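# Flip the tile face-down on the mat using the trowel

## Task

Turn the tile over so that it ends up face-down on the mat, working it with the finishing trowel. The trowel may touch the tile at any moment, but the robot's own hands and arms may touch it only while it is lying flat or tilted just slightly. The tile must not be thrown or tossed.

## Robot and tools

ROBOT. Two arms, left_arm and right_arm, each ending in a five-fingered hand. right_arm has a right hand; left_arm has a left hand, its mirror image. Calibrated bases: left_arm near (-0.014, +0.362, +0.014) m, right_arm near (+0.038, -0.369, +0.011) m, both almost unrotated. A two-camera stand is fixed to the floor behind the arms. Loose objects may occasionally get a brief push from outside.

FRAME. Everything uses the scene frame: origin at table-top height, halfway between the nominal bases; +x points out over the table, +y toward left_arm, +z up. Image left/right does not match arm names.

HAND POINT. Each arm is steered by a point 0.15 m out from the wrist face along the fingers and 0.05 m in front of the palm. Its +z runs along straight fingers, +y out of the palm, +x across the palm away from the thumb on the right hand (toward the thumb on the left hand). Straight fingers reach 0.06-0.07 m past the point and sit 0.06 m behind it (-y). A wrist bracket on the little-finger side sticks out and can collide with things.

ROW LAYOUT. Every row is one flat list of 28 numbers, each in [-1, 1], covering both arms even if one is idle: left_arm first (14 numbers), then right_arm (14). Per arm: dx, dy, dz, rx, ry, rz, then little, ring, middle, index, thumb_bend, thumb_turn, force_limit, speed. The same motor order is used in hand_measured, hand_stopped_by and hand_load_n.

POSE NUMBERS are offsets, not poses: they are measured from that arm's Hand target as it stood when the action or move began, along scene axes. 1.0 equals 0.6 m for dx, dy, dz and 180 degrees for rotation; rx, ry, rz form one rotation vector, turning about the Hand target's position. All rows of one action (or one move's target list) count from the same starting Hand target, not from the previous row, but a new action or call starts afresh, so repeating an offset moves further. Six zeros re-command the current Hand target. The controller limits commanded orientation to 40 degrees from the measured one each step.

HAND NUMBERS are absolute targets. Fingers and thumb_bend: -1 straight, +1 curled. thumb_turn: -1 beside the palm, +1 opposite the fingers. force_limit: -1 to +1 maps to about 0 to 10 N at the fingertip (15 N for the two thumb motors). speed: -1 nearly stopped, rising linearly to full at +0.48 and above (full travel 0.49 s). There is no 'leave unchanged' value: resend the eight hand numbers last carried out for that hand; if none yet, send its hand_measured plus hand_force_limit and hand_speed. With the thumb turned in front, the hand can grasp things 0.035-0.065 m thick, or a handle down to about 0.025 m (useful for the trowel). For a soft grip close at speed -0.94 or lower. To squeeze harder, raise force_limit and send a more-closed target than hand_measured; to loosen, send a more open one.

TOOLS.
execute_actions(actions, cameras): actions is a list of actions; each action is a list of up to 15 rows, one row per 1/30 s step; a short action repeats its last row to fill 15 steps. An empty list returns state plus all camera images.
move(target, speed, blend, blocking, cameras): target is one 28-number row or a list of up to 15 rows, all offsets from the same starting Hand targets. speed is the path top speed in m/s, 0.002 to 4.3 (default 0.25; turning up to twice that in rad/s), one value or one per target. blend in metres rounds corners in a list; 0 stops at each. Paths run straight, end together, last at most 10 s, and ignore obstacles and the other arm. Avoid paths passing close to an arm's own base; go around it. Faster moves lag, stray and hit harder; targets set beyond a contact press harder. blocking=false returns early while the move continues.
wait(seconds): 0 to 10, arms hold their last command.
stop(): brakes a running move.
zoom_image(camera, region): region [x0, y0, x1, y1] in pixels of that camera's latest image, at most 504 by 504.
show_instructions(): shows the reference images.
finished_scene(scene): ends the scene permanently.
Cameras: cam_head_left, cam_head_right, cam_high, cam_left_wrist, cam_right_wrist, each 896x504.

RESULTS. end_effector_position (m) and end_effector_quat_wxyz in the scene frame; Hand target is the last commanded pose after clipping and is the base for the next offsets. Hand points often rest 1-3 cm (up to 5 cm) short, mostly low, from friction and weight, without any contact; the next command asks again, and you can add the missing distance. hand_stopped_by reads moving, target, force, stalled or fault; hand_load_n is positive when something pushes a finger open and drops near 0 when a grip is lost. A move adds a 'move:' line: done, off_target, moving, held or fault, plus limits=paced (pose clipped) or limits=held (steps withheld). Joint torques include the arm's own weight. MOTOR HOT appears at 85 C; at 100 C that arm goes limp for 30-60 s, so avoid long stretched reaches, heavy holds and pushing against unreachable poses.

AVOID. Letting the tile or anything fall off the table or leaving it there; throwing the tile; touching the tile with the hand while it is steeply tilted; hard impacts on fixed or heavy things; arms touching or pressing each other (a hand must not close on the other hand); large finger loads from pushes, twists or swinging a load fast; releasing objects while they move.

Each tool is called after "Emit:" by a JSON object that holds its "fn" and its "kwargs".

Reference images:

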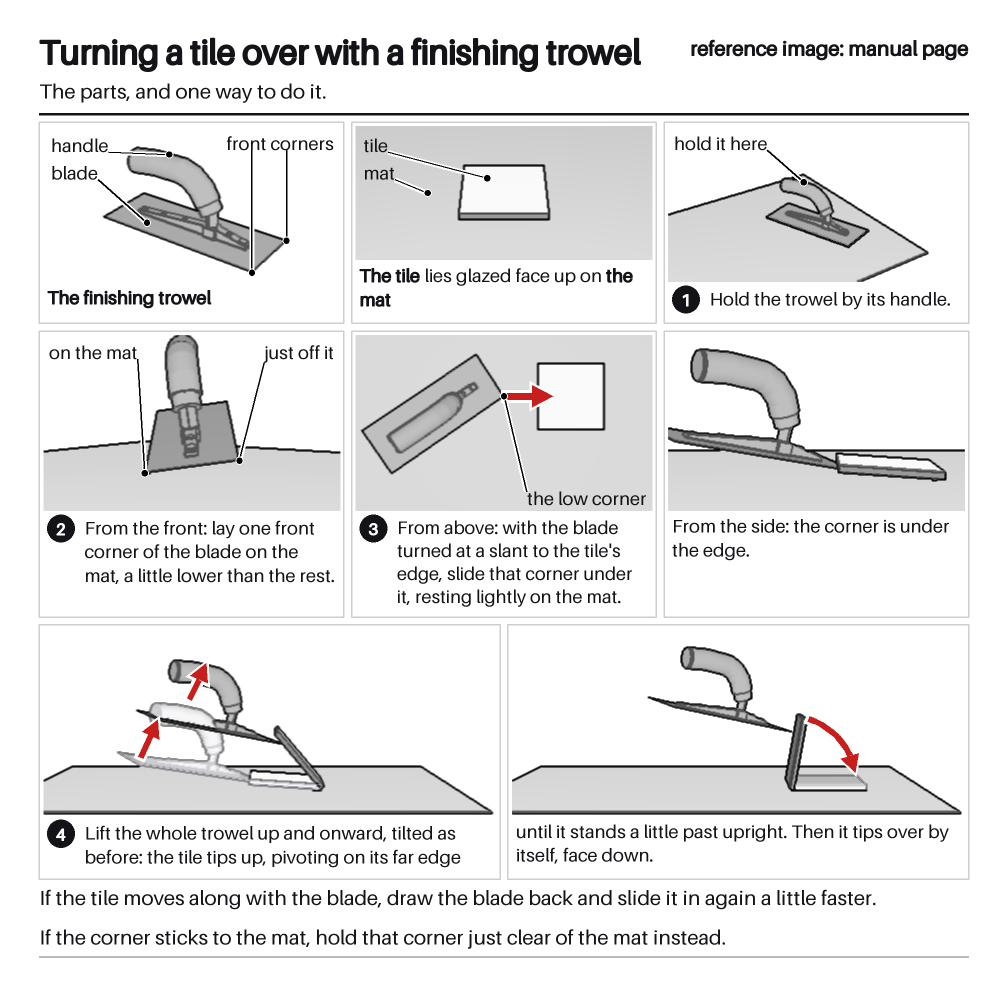

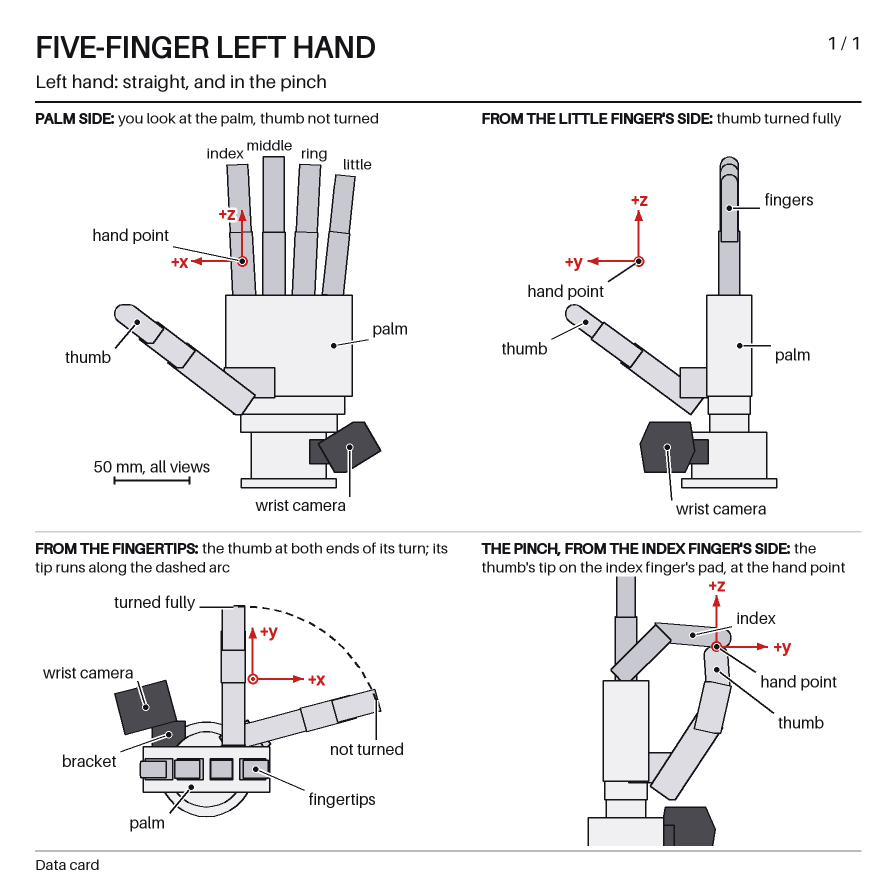

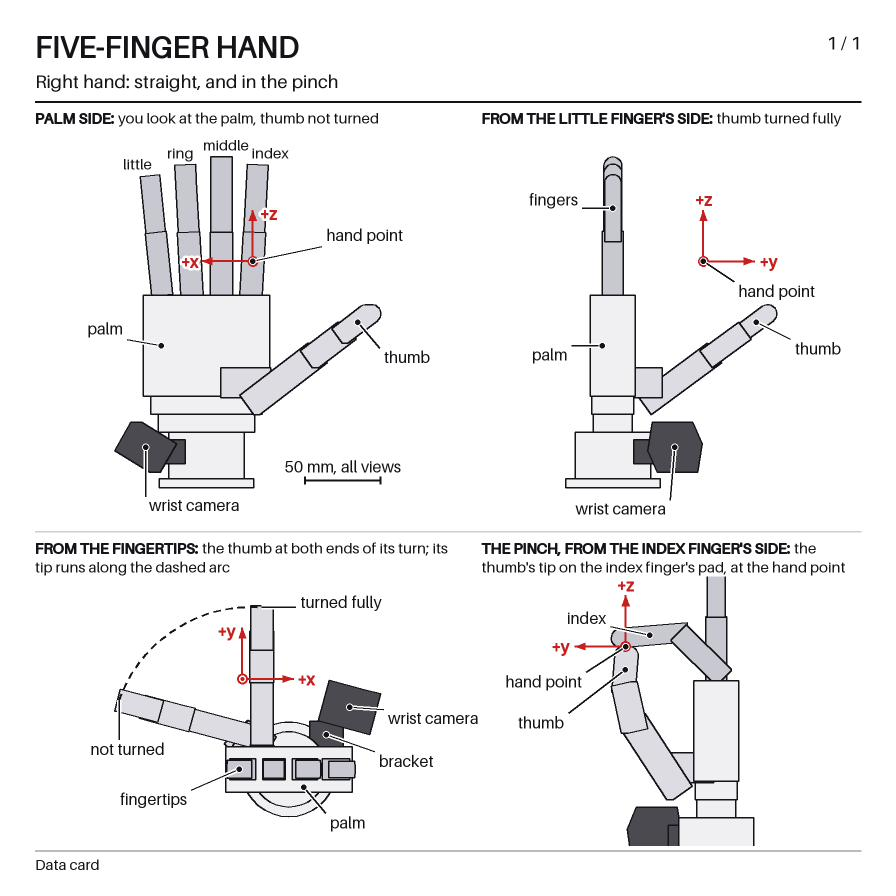

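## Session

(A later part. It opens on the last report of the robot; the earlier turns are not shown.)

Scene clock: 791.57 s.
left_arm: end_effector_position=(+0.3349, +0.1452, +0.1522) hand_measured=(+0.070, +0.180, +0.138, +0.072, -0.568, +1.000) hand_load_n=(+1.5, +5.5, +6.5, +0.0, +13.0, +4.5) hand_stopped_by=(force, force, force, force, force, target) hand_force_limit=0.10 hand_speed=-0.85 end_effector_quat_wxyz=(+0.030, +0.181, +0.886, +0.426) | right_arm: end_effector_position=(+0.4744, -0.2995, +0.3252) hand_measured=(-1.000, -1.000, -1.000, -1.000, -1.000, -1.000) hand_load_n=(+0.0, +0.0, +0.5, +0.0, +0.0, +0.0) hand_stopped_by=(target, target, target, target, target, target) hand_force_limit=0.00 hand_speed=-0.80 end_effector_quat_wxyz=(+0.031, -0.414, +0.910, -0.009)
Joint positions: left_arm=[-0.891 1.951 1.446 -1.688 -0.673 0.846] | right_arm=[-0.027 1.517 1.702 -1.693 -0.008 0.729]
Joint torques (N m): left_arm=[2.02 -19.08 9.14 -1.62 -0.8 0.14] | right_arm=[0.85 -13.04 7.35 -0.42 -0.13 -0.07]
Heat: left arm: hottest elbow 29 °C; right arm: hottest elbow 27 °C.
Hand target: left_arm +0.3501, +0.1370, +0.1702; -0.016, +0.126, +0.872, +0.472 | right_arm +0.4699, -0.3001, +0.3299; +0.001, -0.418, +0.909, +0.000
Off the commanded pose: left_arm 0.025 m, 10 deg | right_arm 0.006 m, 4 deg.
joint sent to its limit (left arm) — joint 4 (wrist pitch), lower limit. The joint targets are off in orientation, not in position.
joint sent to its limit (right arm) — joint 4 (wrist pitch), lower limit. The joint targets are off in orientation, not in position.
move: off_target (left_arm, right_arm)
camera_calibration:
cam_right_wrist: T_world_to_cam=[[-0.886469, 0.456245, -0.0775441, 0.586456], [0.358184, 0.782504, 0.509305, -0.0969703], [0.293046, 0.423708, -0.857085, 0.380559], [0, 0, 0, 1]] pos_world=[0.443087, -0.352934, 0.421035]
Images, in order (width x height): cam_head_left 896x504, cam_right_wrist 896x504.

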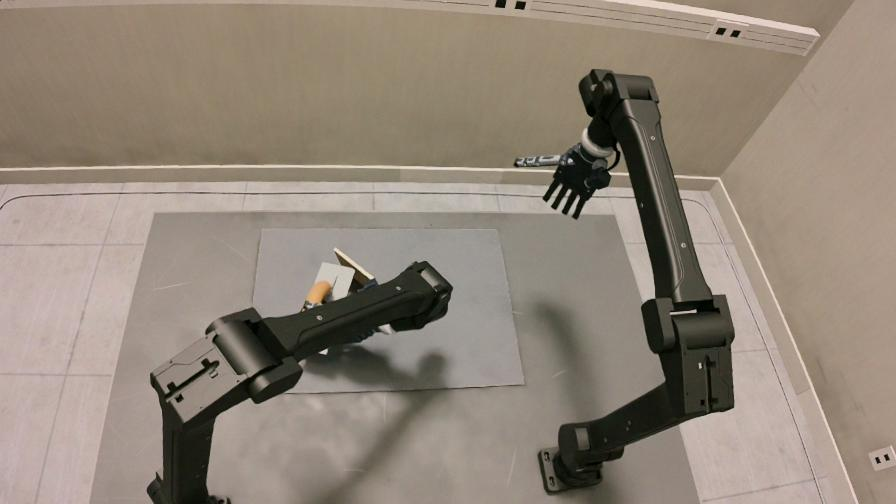

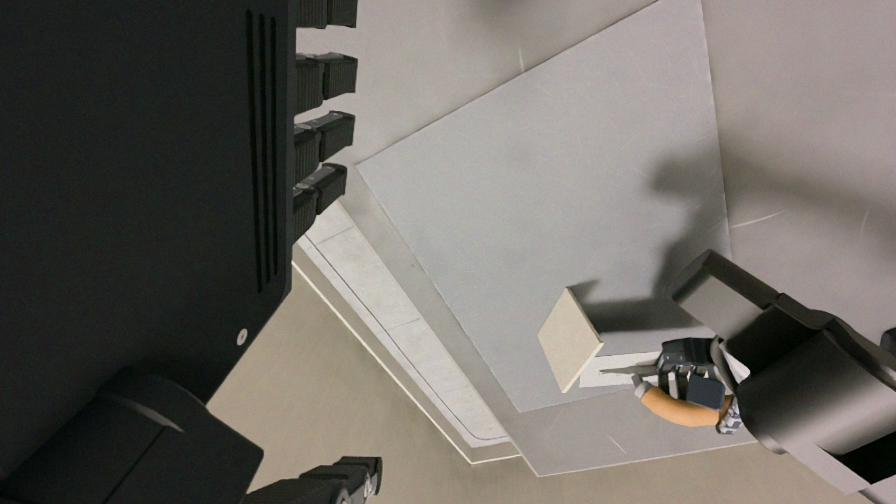

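Emit:
{"fn": "move", "kwargs": {"target": [0.0367,-0.0267,-0.018,0,0,0,0.6,0.6,0.6,0.5,-0.2,1,0.1,-0.85, 0,0,0,0,0,0,-1,-1,-1,-1,-1,-1,0,-0.8], "speed": 0.05, "cameras": ["cam_right_wrist","cam_head_left","cam_high"]}}

Emit:
{"fn": "zoom_image", "kwargs": {"camera": "cam_right_wrist", "region": [480, 240, 780, 400]}}

Scene clock: 800.20 s.
left_arm: end_effector_position=(+0.3566, +0.1288, +0.1492) hand_measured=(+0.070, +0.180, +0.138, +0.072, -0.568, +1.000) hand_load_n=(+1.5, +5.5, +6.0, +0.0, +12.5, +4.5) hand_stopped_by=(force, force, force, force, force, target) hand_force_limit=0.10 hand_speed=-0.85 end_effector_quat_wxyz=(+0.040, +0.180, +0.889, +0.419) | right_arm: end_effector_position=(+0.4744, -0.2995, +0.3252) hand_measured=(-1.000, -1.000, -1.000, -1.000, -1.000, -1.000) hand_load_n=(+0.0, +0.0, +0.0, +0.0, +0.0, +0.0) hand_stopped_by=(target, target, target, target, target, target) hand_force_limit=0.00 hand_speed=-0.80 end_effector_quat_wxyz=(+0.031, -0.414, +0.910, -0.009)
Joint positions: left_arm=[-0.88 1.999 1.529 -1.688 -0.683 0.863] | right_arm=[-0.027 1.517 1.702 -1.693 -0.008 0.729]
Joint torques (N m): left_arm=[2.08 -18.08 9.33 -1.57 -0.81 0.14] | right_arm=[0.91 -13.1 7.36 -0.39 -0.12 -0.07]
Heat: left arm: hottest elbow 30 °C; right arm: hottest elbow 27 °C.
Hand target: left_arm +0.3721, +0.1210, +0.1595; -0.016, +0.126, +0.872, +0.472 | right_arm +0.4699, -0.3001, +0.3299; +0.001, -0.418, +0.909, +0.000
Off the commanded pose: left_arm 0.020 m, 11 deg | right_arm 0.006 m, 4 deg.
joint sent to its limit (left arm) — joint 4 (wrist pitch), lower limit. The joint targets are off in orientation, not in position.
joint sent to its limit (right arm) — joint 4 (wrist pitch), lower limit. The joint targets are off in orientation, not in position.
move: off_target (left_arm, right_arm)
camera_calibration:
cam_right_wrist: T_world_to_cam=[[-0.886469, 0.456245, -0.0775441, 0.586456], [0.358184, 0.782504, 0.509305, -0.0969703], [0.293046, 0.423708, -0.857085, 0.380559], [0, 0, 0, 1]] pos_world=[0.443087, -0.352934, 0.421035]
Images, in order (width x height): cam_head_left 896x504, cam_high 896x504, cam_right_wrist 896x504.

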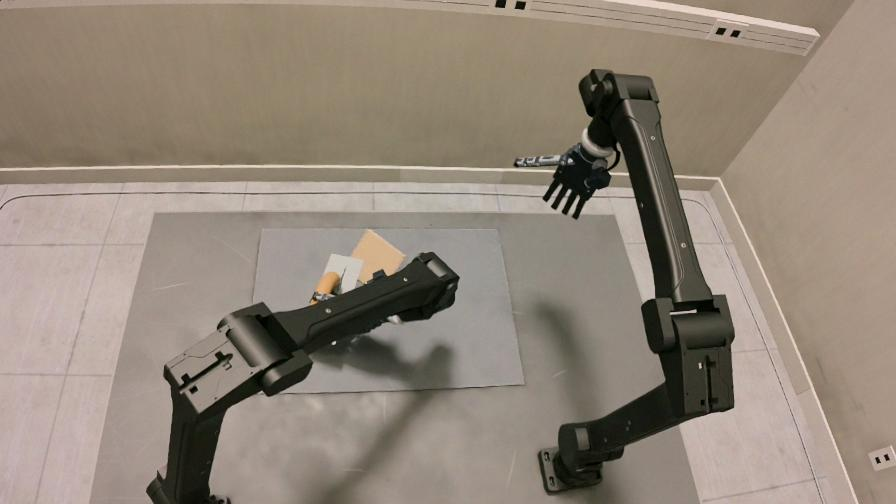

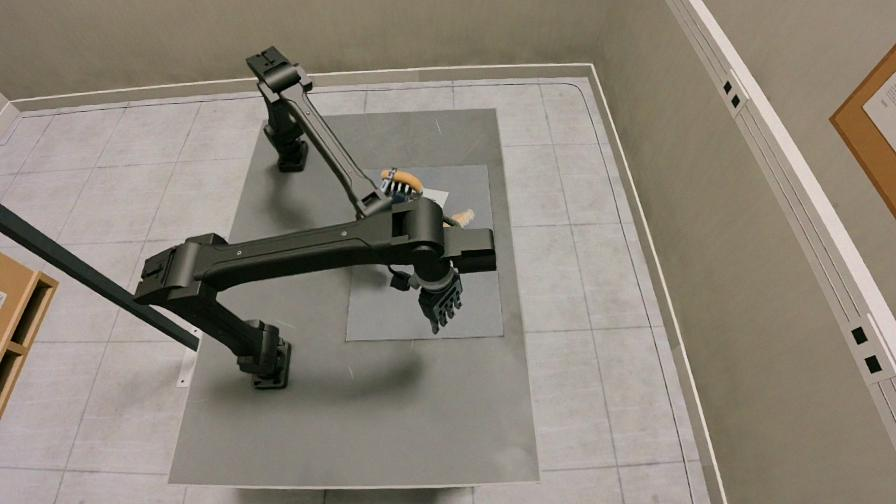

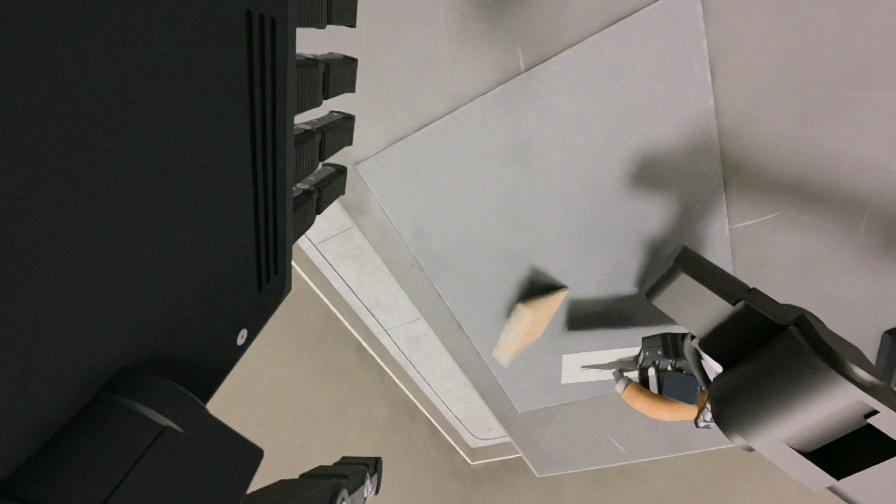

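Scaled by 1.680 from the camera's 896x504 image, which has a finer 1280x720 frame.

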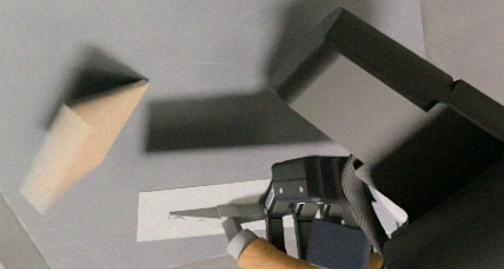

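Emit:
{"fn": "wait", "kwargs": {"seconds": 1, "cameras": ["cam_right_wrist","cam_head_left"]}}

Scene clock: 802.27 s.
left_arm: end_effector_position=(+0.3567, +0.1287, +0.1493) hand_measured=(+0.070, +0.180, +0.138, +0.072, -0.568, +1.000) hand_load_n=(+1.5, +5.5, +6.0, +0.0, +13.0, +5.0) hand_stopped_by=(force, force, force, force, force, target) hand_force_limit=0.10 hand_speed=-0.85 end_effector_quat_wxyz=(+0.040, +0.180, +0.889, +0.419) | right_arm: end_effector_position=(+0.4744, -0.2995, +0.3252) hand_measured=(-1.000, -1.000, -1.000, -1.000, -1.000, -1.000) hand_load_n=(+0.0, +0.0, +0.0, +0.0, +0.0, +0.0) hand_stopped_by=(target, target, target, target, target, target) hand_force_limit=0.00 hand_speed=-0.80 end_effector_quat_wxyz=(+0.031, -0.414, +0.910, -0.009)
Joint positions: left_arm=[-0.88 1.999 1.53 -1.688 -0.683 0.863] | right_arm=[-0.027 1.517 1.702 -1.693 -0.008 0.729]
Joint torques (N m): left_arm=[1.96 -18.14 9.37 -1.57 -0.8 0.14] | right_arm=[1.2 -13.16 7.31 -0.4 -0.11 -0.09]
Heat: left arm: hottest elbow 30 °C; right arm: hottest elbow 27 °C.
Hand target: left_arm +0.3721, +0.1210, +0.1594; -0.016, +0.126, +0.872, +0.472 | right_arm +0.4699, -0.3001, +0.3299; +0.001, -0.418, +0.909, +0.000
Off the commanded pose: left_arm 0.020 m, 11 deg | right_arm 0.006 m, 4 deg.
wait: 1.00 s; at rest from the start
camera_calibration:
cam_right_wrist: T_world_to_cam=[[-0.886469, 0.456245, -0.0775441, 0.586456], [0.358184, 0.782504, 0.509305, -0.0969703], [0.293046, 0.423708, -0.857085, 0.380559], [0, 0, 0, 1]] pos_world=[0.443087, -0.352934, 0.421035]
Images, in order (width x height): cam_head_left 896x504, cam_right_wrist 896x504.

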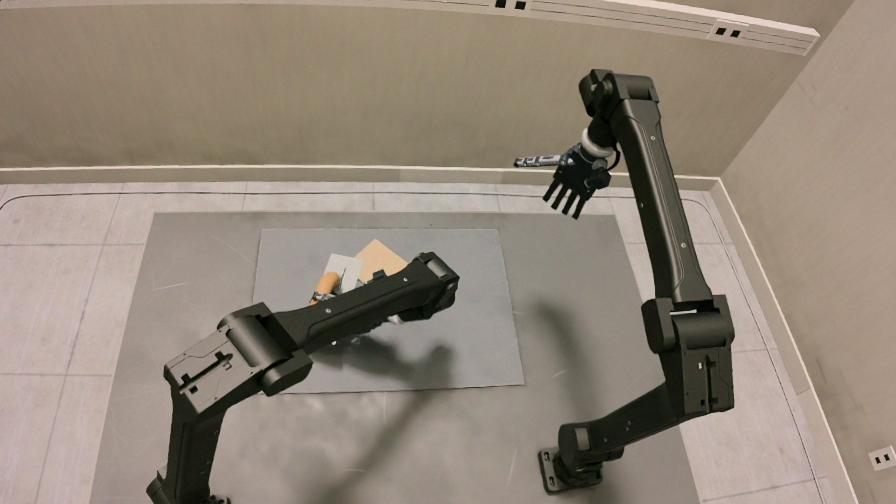

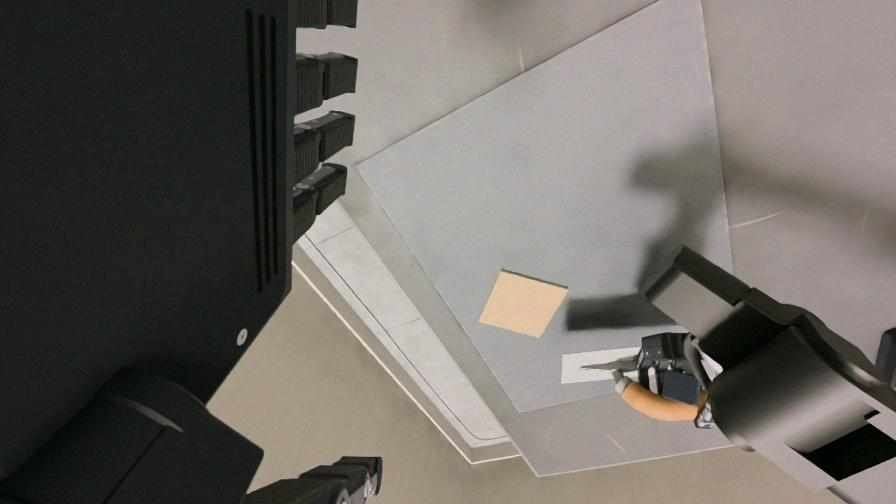

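Emit:
{"fn": "move", "kwargs": {"target": [[-0.15,0.11,0.01,0,0,0,0.6,0.6,0.6,0.5,-0.2,1,0.1,-0.85, 0,0,0,0,0,0,-1,-1,-1,-1,-1,-1,0,-0.8],[-0.22,0.16,-0.145,-0.02,-0.02,0,0.6,0.6,0.6,0.5,-0.2,1,0.1,-0.85, 0,0,0,0,0,0,-1,-1,-1,-1,-1,-1,0,-0.8]], "speed": 0.12, "blend": [0.03,0], "cameras": ["cam_right_wrist","cam_head_left","cam_high"]}}

Emit:
{"fn": "zoom_image", "kwargs": {"camera": "cam_right_wrist", "region": [460, 240, 860, 440]}}

Scene clock: 810.73 s.
left_arm: end_effector_position=(+0.2440, +0.2181, +0.0744) hand_measured=(+0.070, +0.180, +0.138, +0.072, -0.568, +1.000) hand_load_n=(+1.5, +5.5, +6.5, +0.0, +12.5, +4.5) hand_stopped_by=(force, force, force, force, force, target) hand_force_limit=0.10 hand_speed=-0.85 end_effector_quat_wxyz=(+0.011, +0.109, +0.890, +0.443) | right_arm: end_effector_position=(+0.4744, -0.2995, +0.3252) hand_measured=(-1.000, -1.000, -1.000, -1.000, -1.000, -1.000) hand_load_n=(+0.0, +0.0, -0.5, +0.0, +0.0, +0.0) hand_stopped_by=(target, target, target, target, target, target) hand_force_limit=0.00 hand_speed=-0.80 end_effector_quat_wxyz=(+0.031, -0.414, +0.910, -0.009)
Joint positions: left_arm=[-0.912 1.916 1.089 -1.486 -0.602 0.65] | right_arm=[-0.027 1.517 1.702 -1.693 -0.008 0.729]
Joint torques (N m): left_arm=[0.21 -14.1 3.19 -1.36 -0.51 0] | right_arm=[0.85 -12.86 7.34 -0.4 -0.12 -0.06]
Heat: left arm: hottest elbow 30 °C; right arm: hottest elbow 27 °C.
Hand target: left_arm +0.2402, +0.2170, +0.0725; +0.015, +0.112, +0.887, +0.448 | right_arm +0.4699, -0.3001, +0.3299; +0.001, -0.418, +0.909, +0.000
Off the commanded pose: left_arm 0.004 m, 1 deg | right_arm 0.006 m, 4 deg.
joint sent to its limit (right arm) — joint 4 (wrist pitch), lower limit. The joint targets are off in orientation, not in position.
move: off_target (right_arm)
camera_calibration:
cam_right_wrist: T_world_to_cam=[[-0.886469, 0.456245, -0.0775441, 0.586456], [0.358184, 0.782504, 0.509305, -0.0969703], [0.293046, 0.423708, -0.857085, 0.380559], [0, 0, 0, 1]] pos_world=[0.443087, -0.352934, 0.421035]
Images, in order (width x height): cam_head_left 896x504, cam_high 896x504, cam_right_wrist 896x504.

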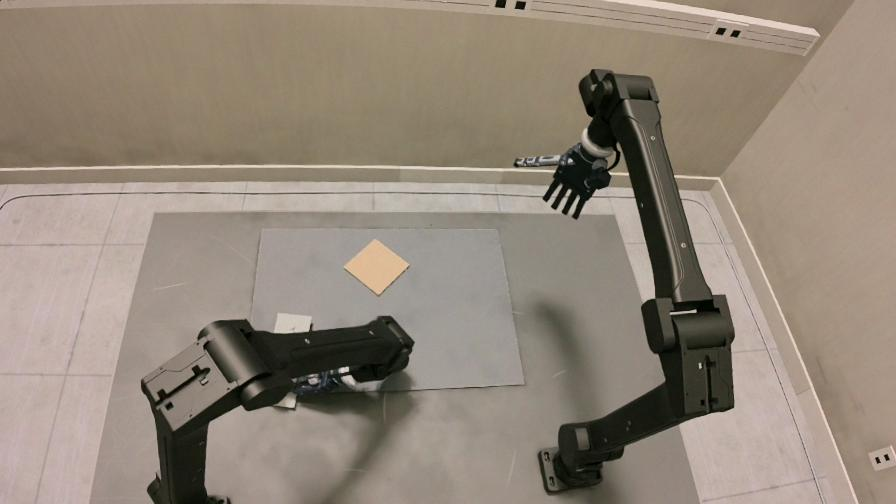

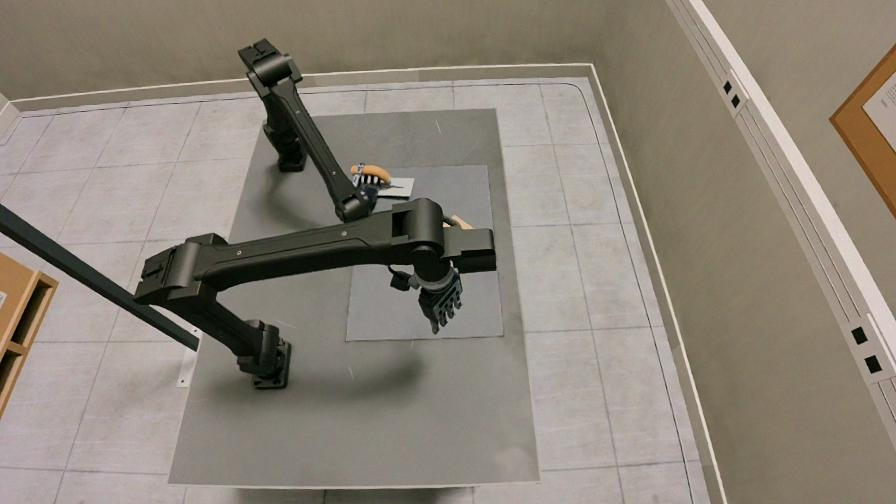

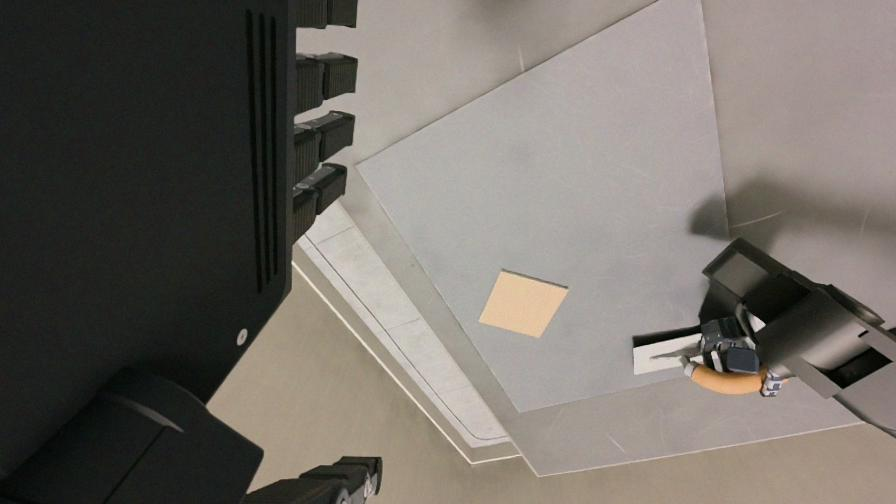

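Scaled by 1.260 from the camera's 896x504 image, which has a finer 1280x720 frame.

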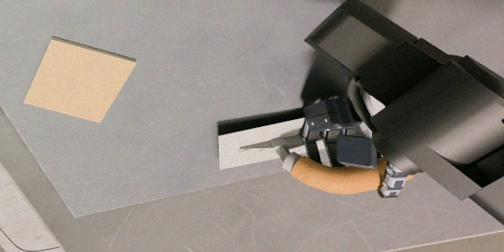

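The tile lies flat, face-down on the mat. The trowel is well clear of it and held steadily just above the mat.

Emit:
{"fn": "finished_scene", "kwargs": {}}

The scene is finished: the task was done.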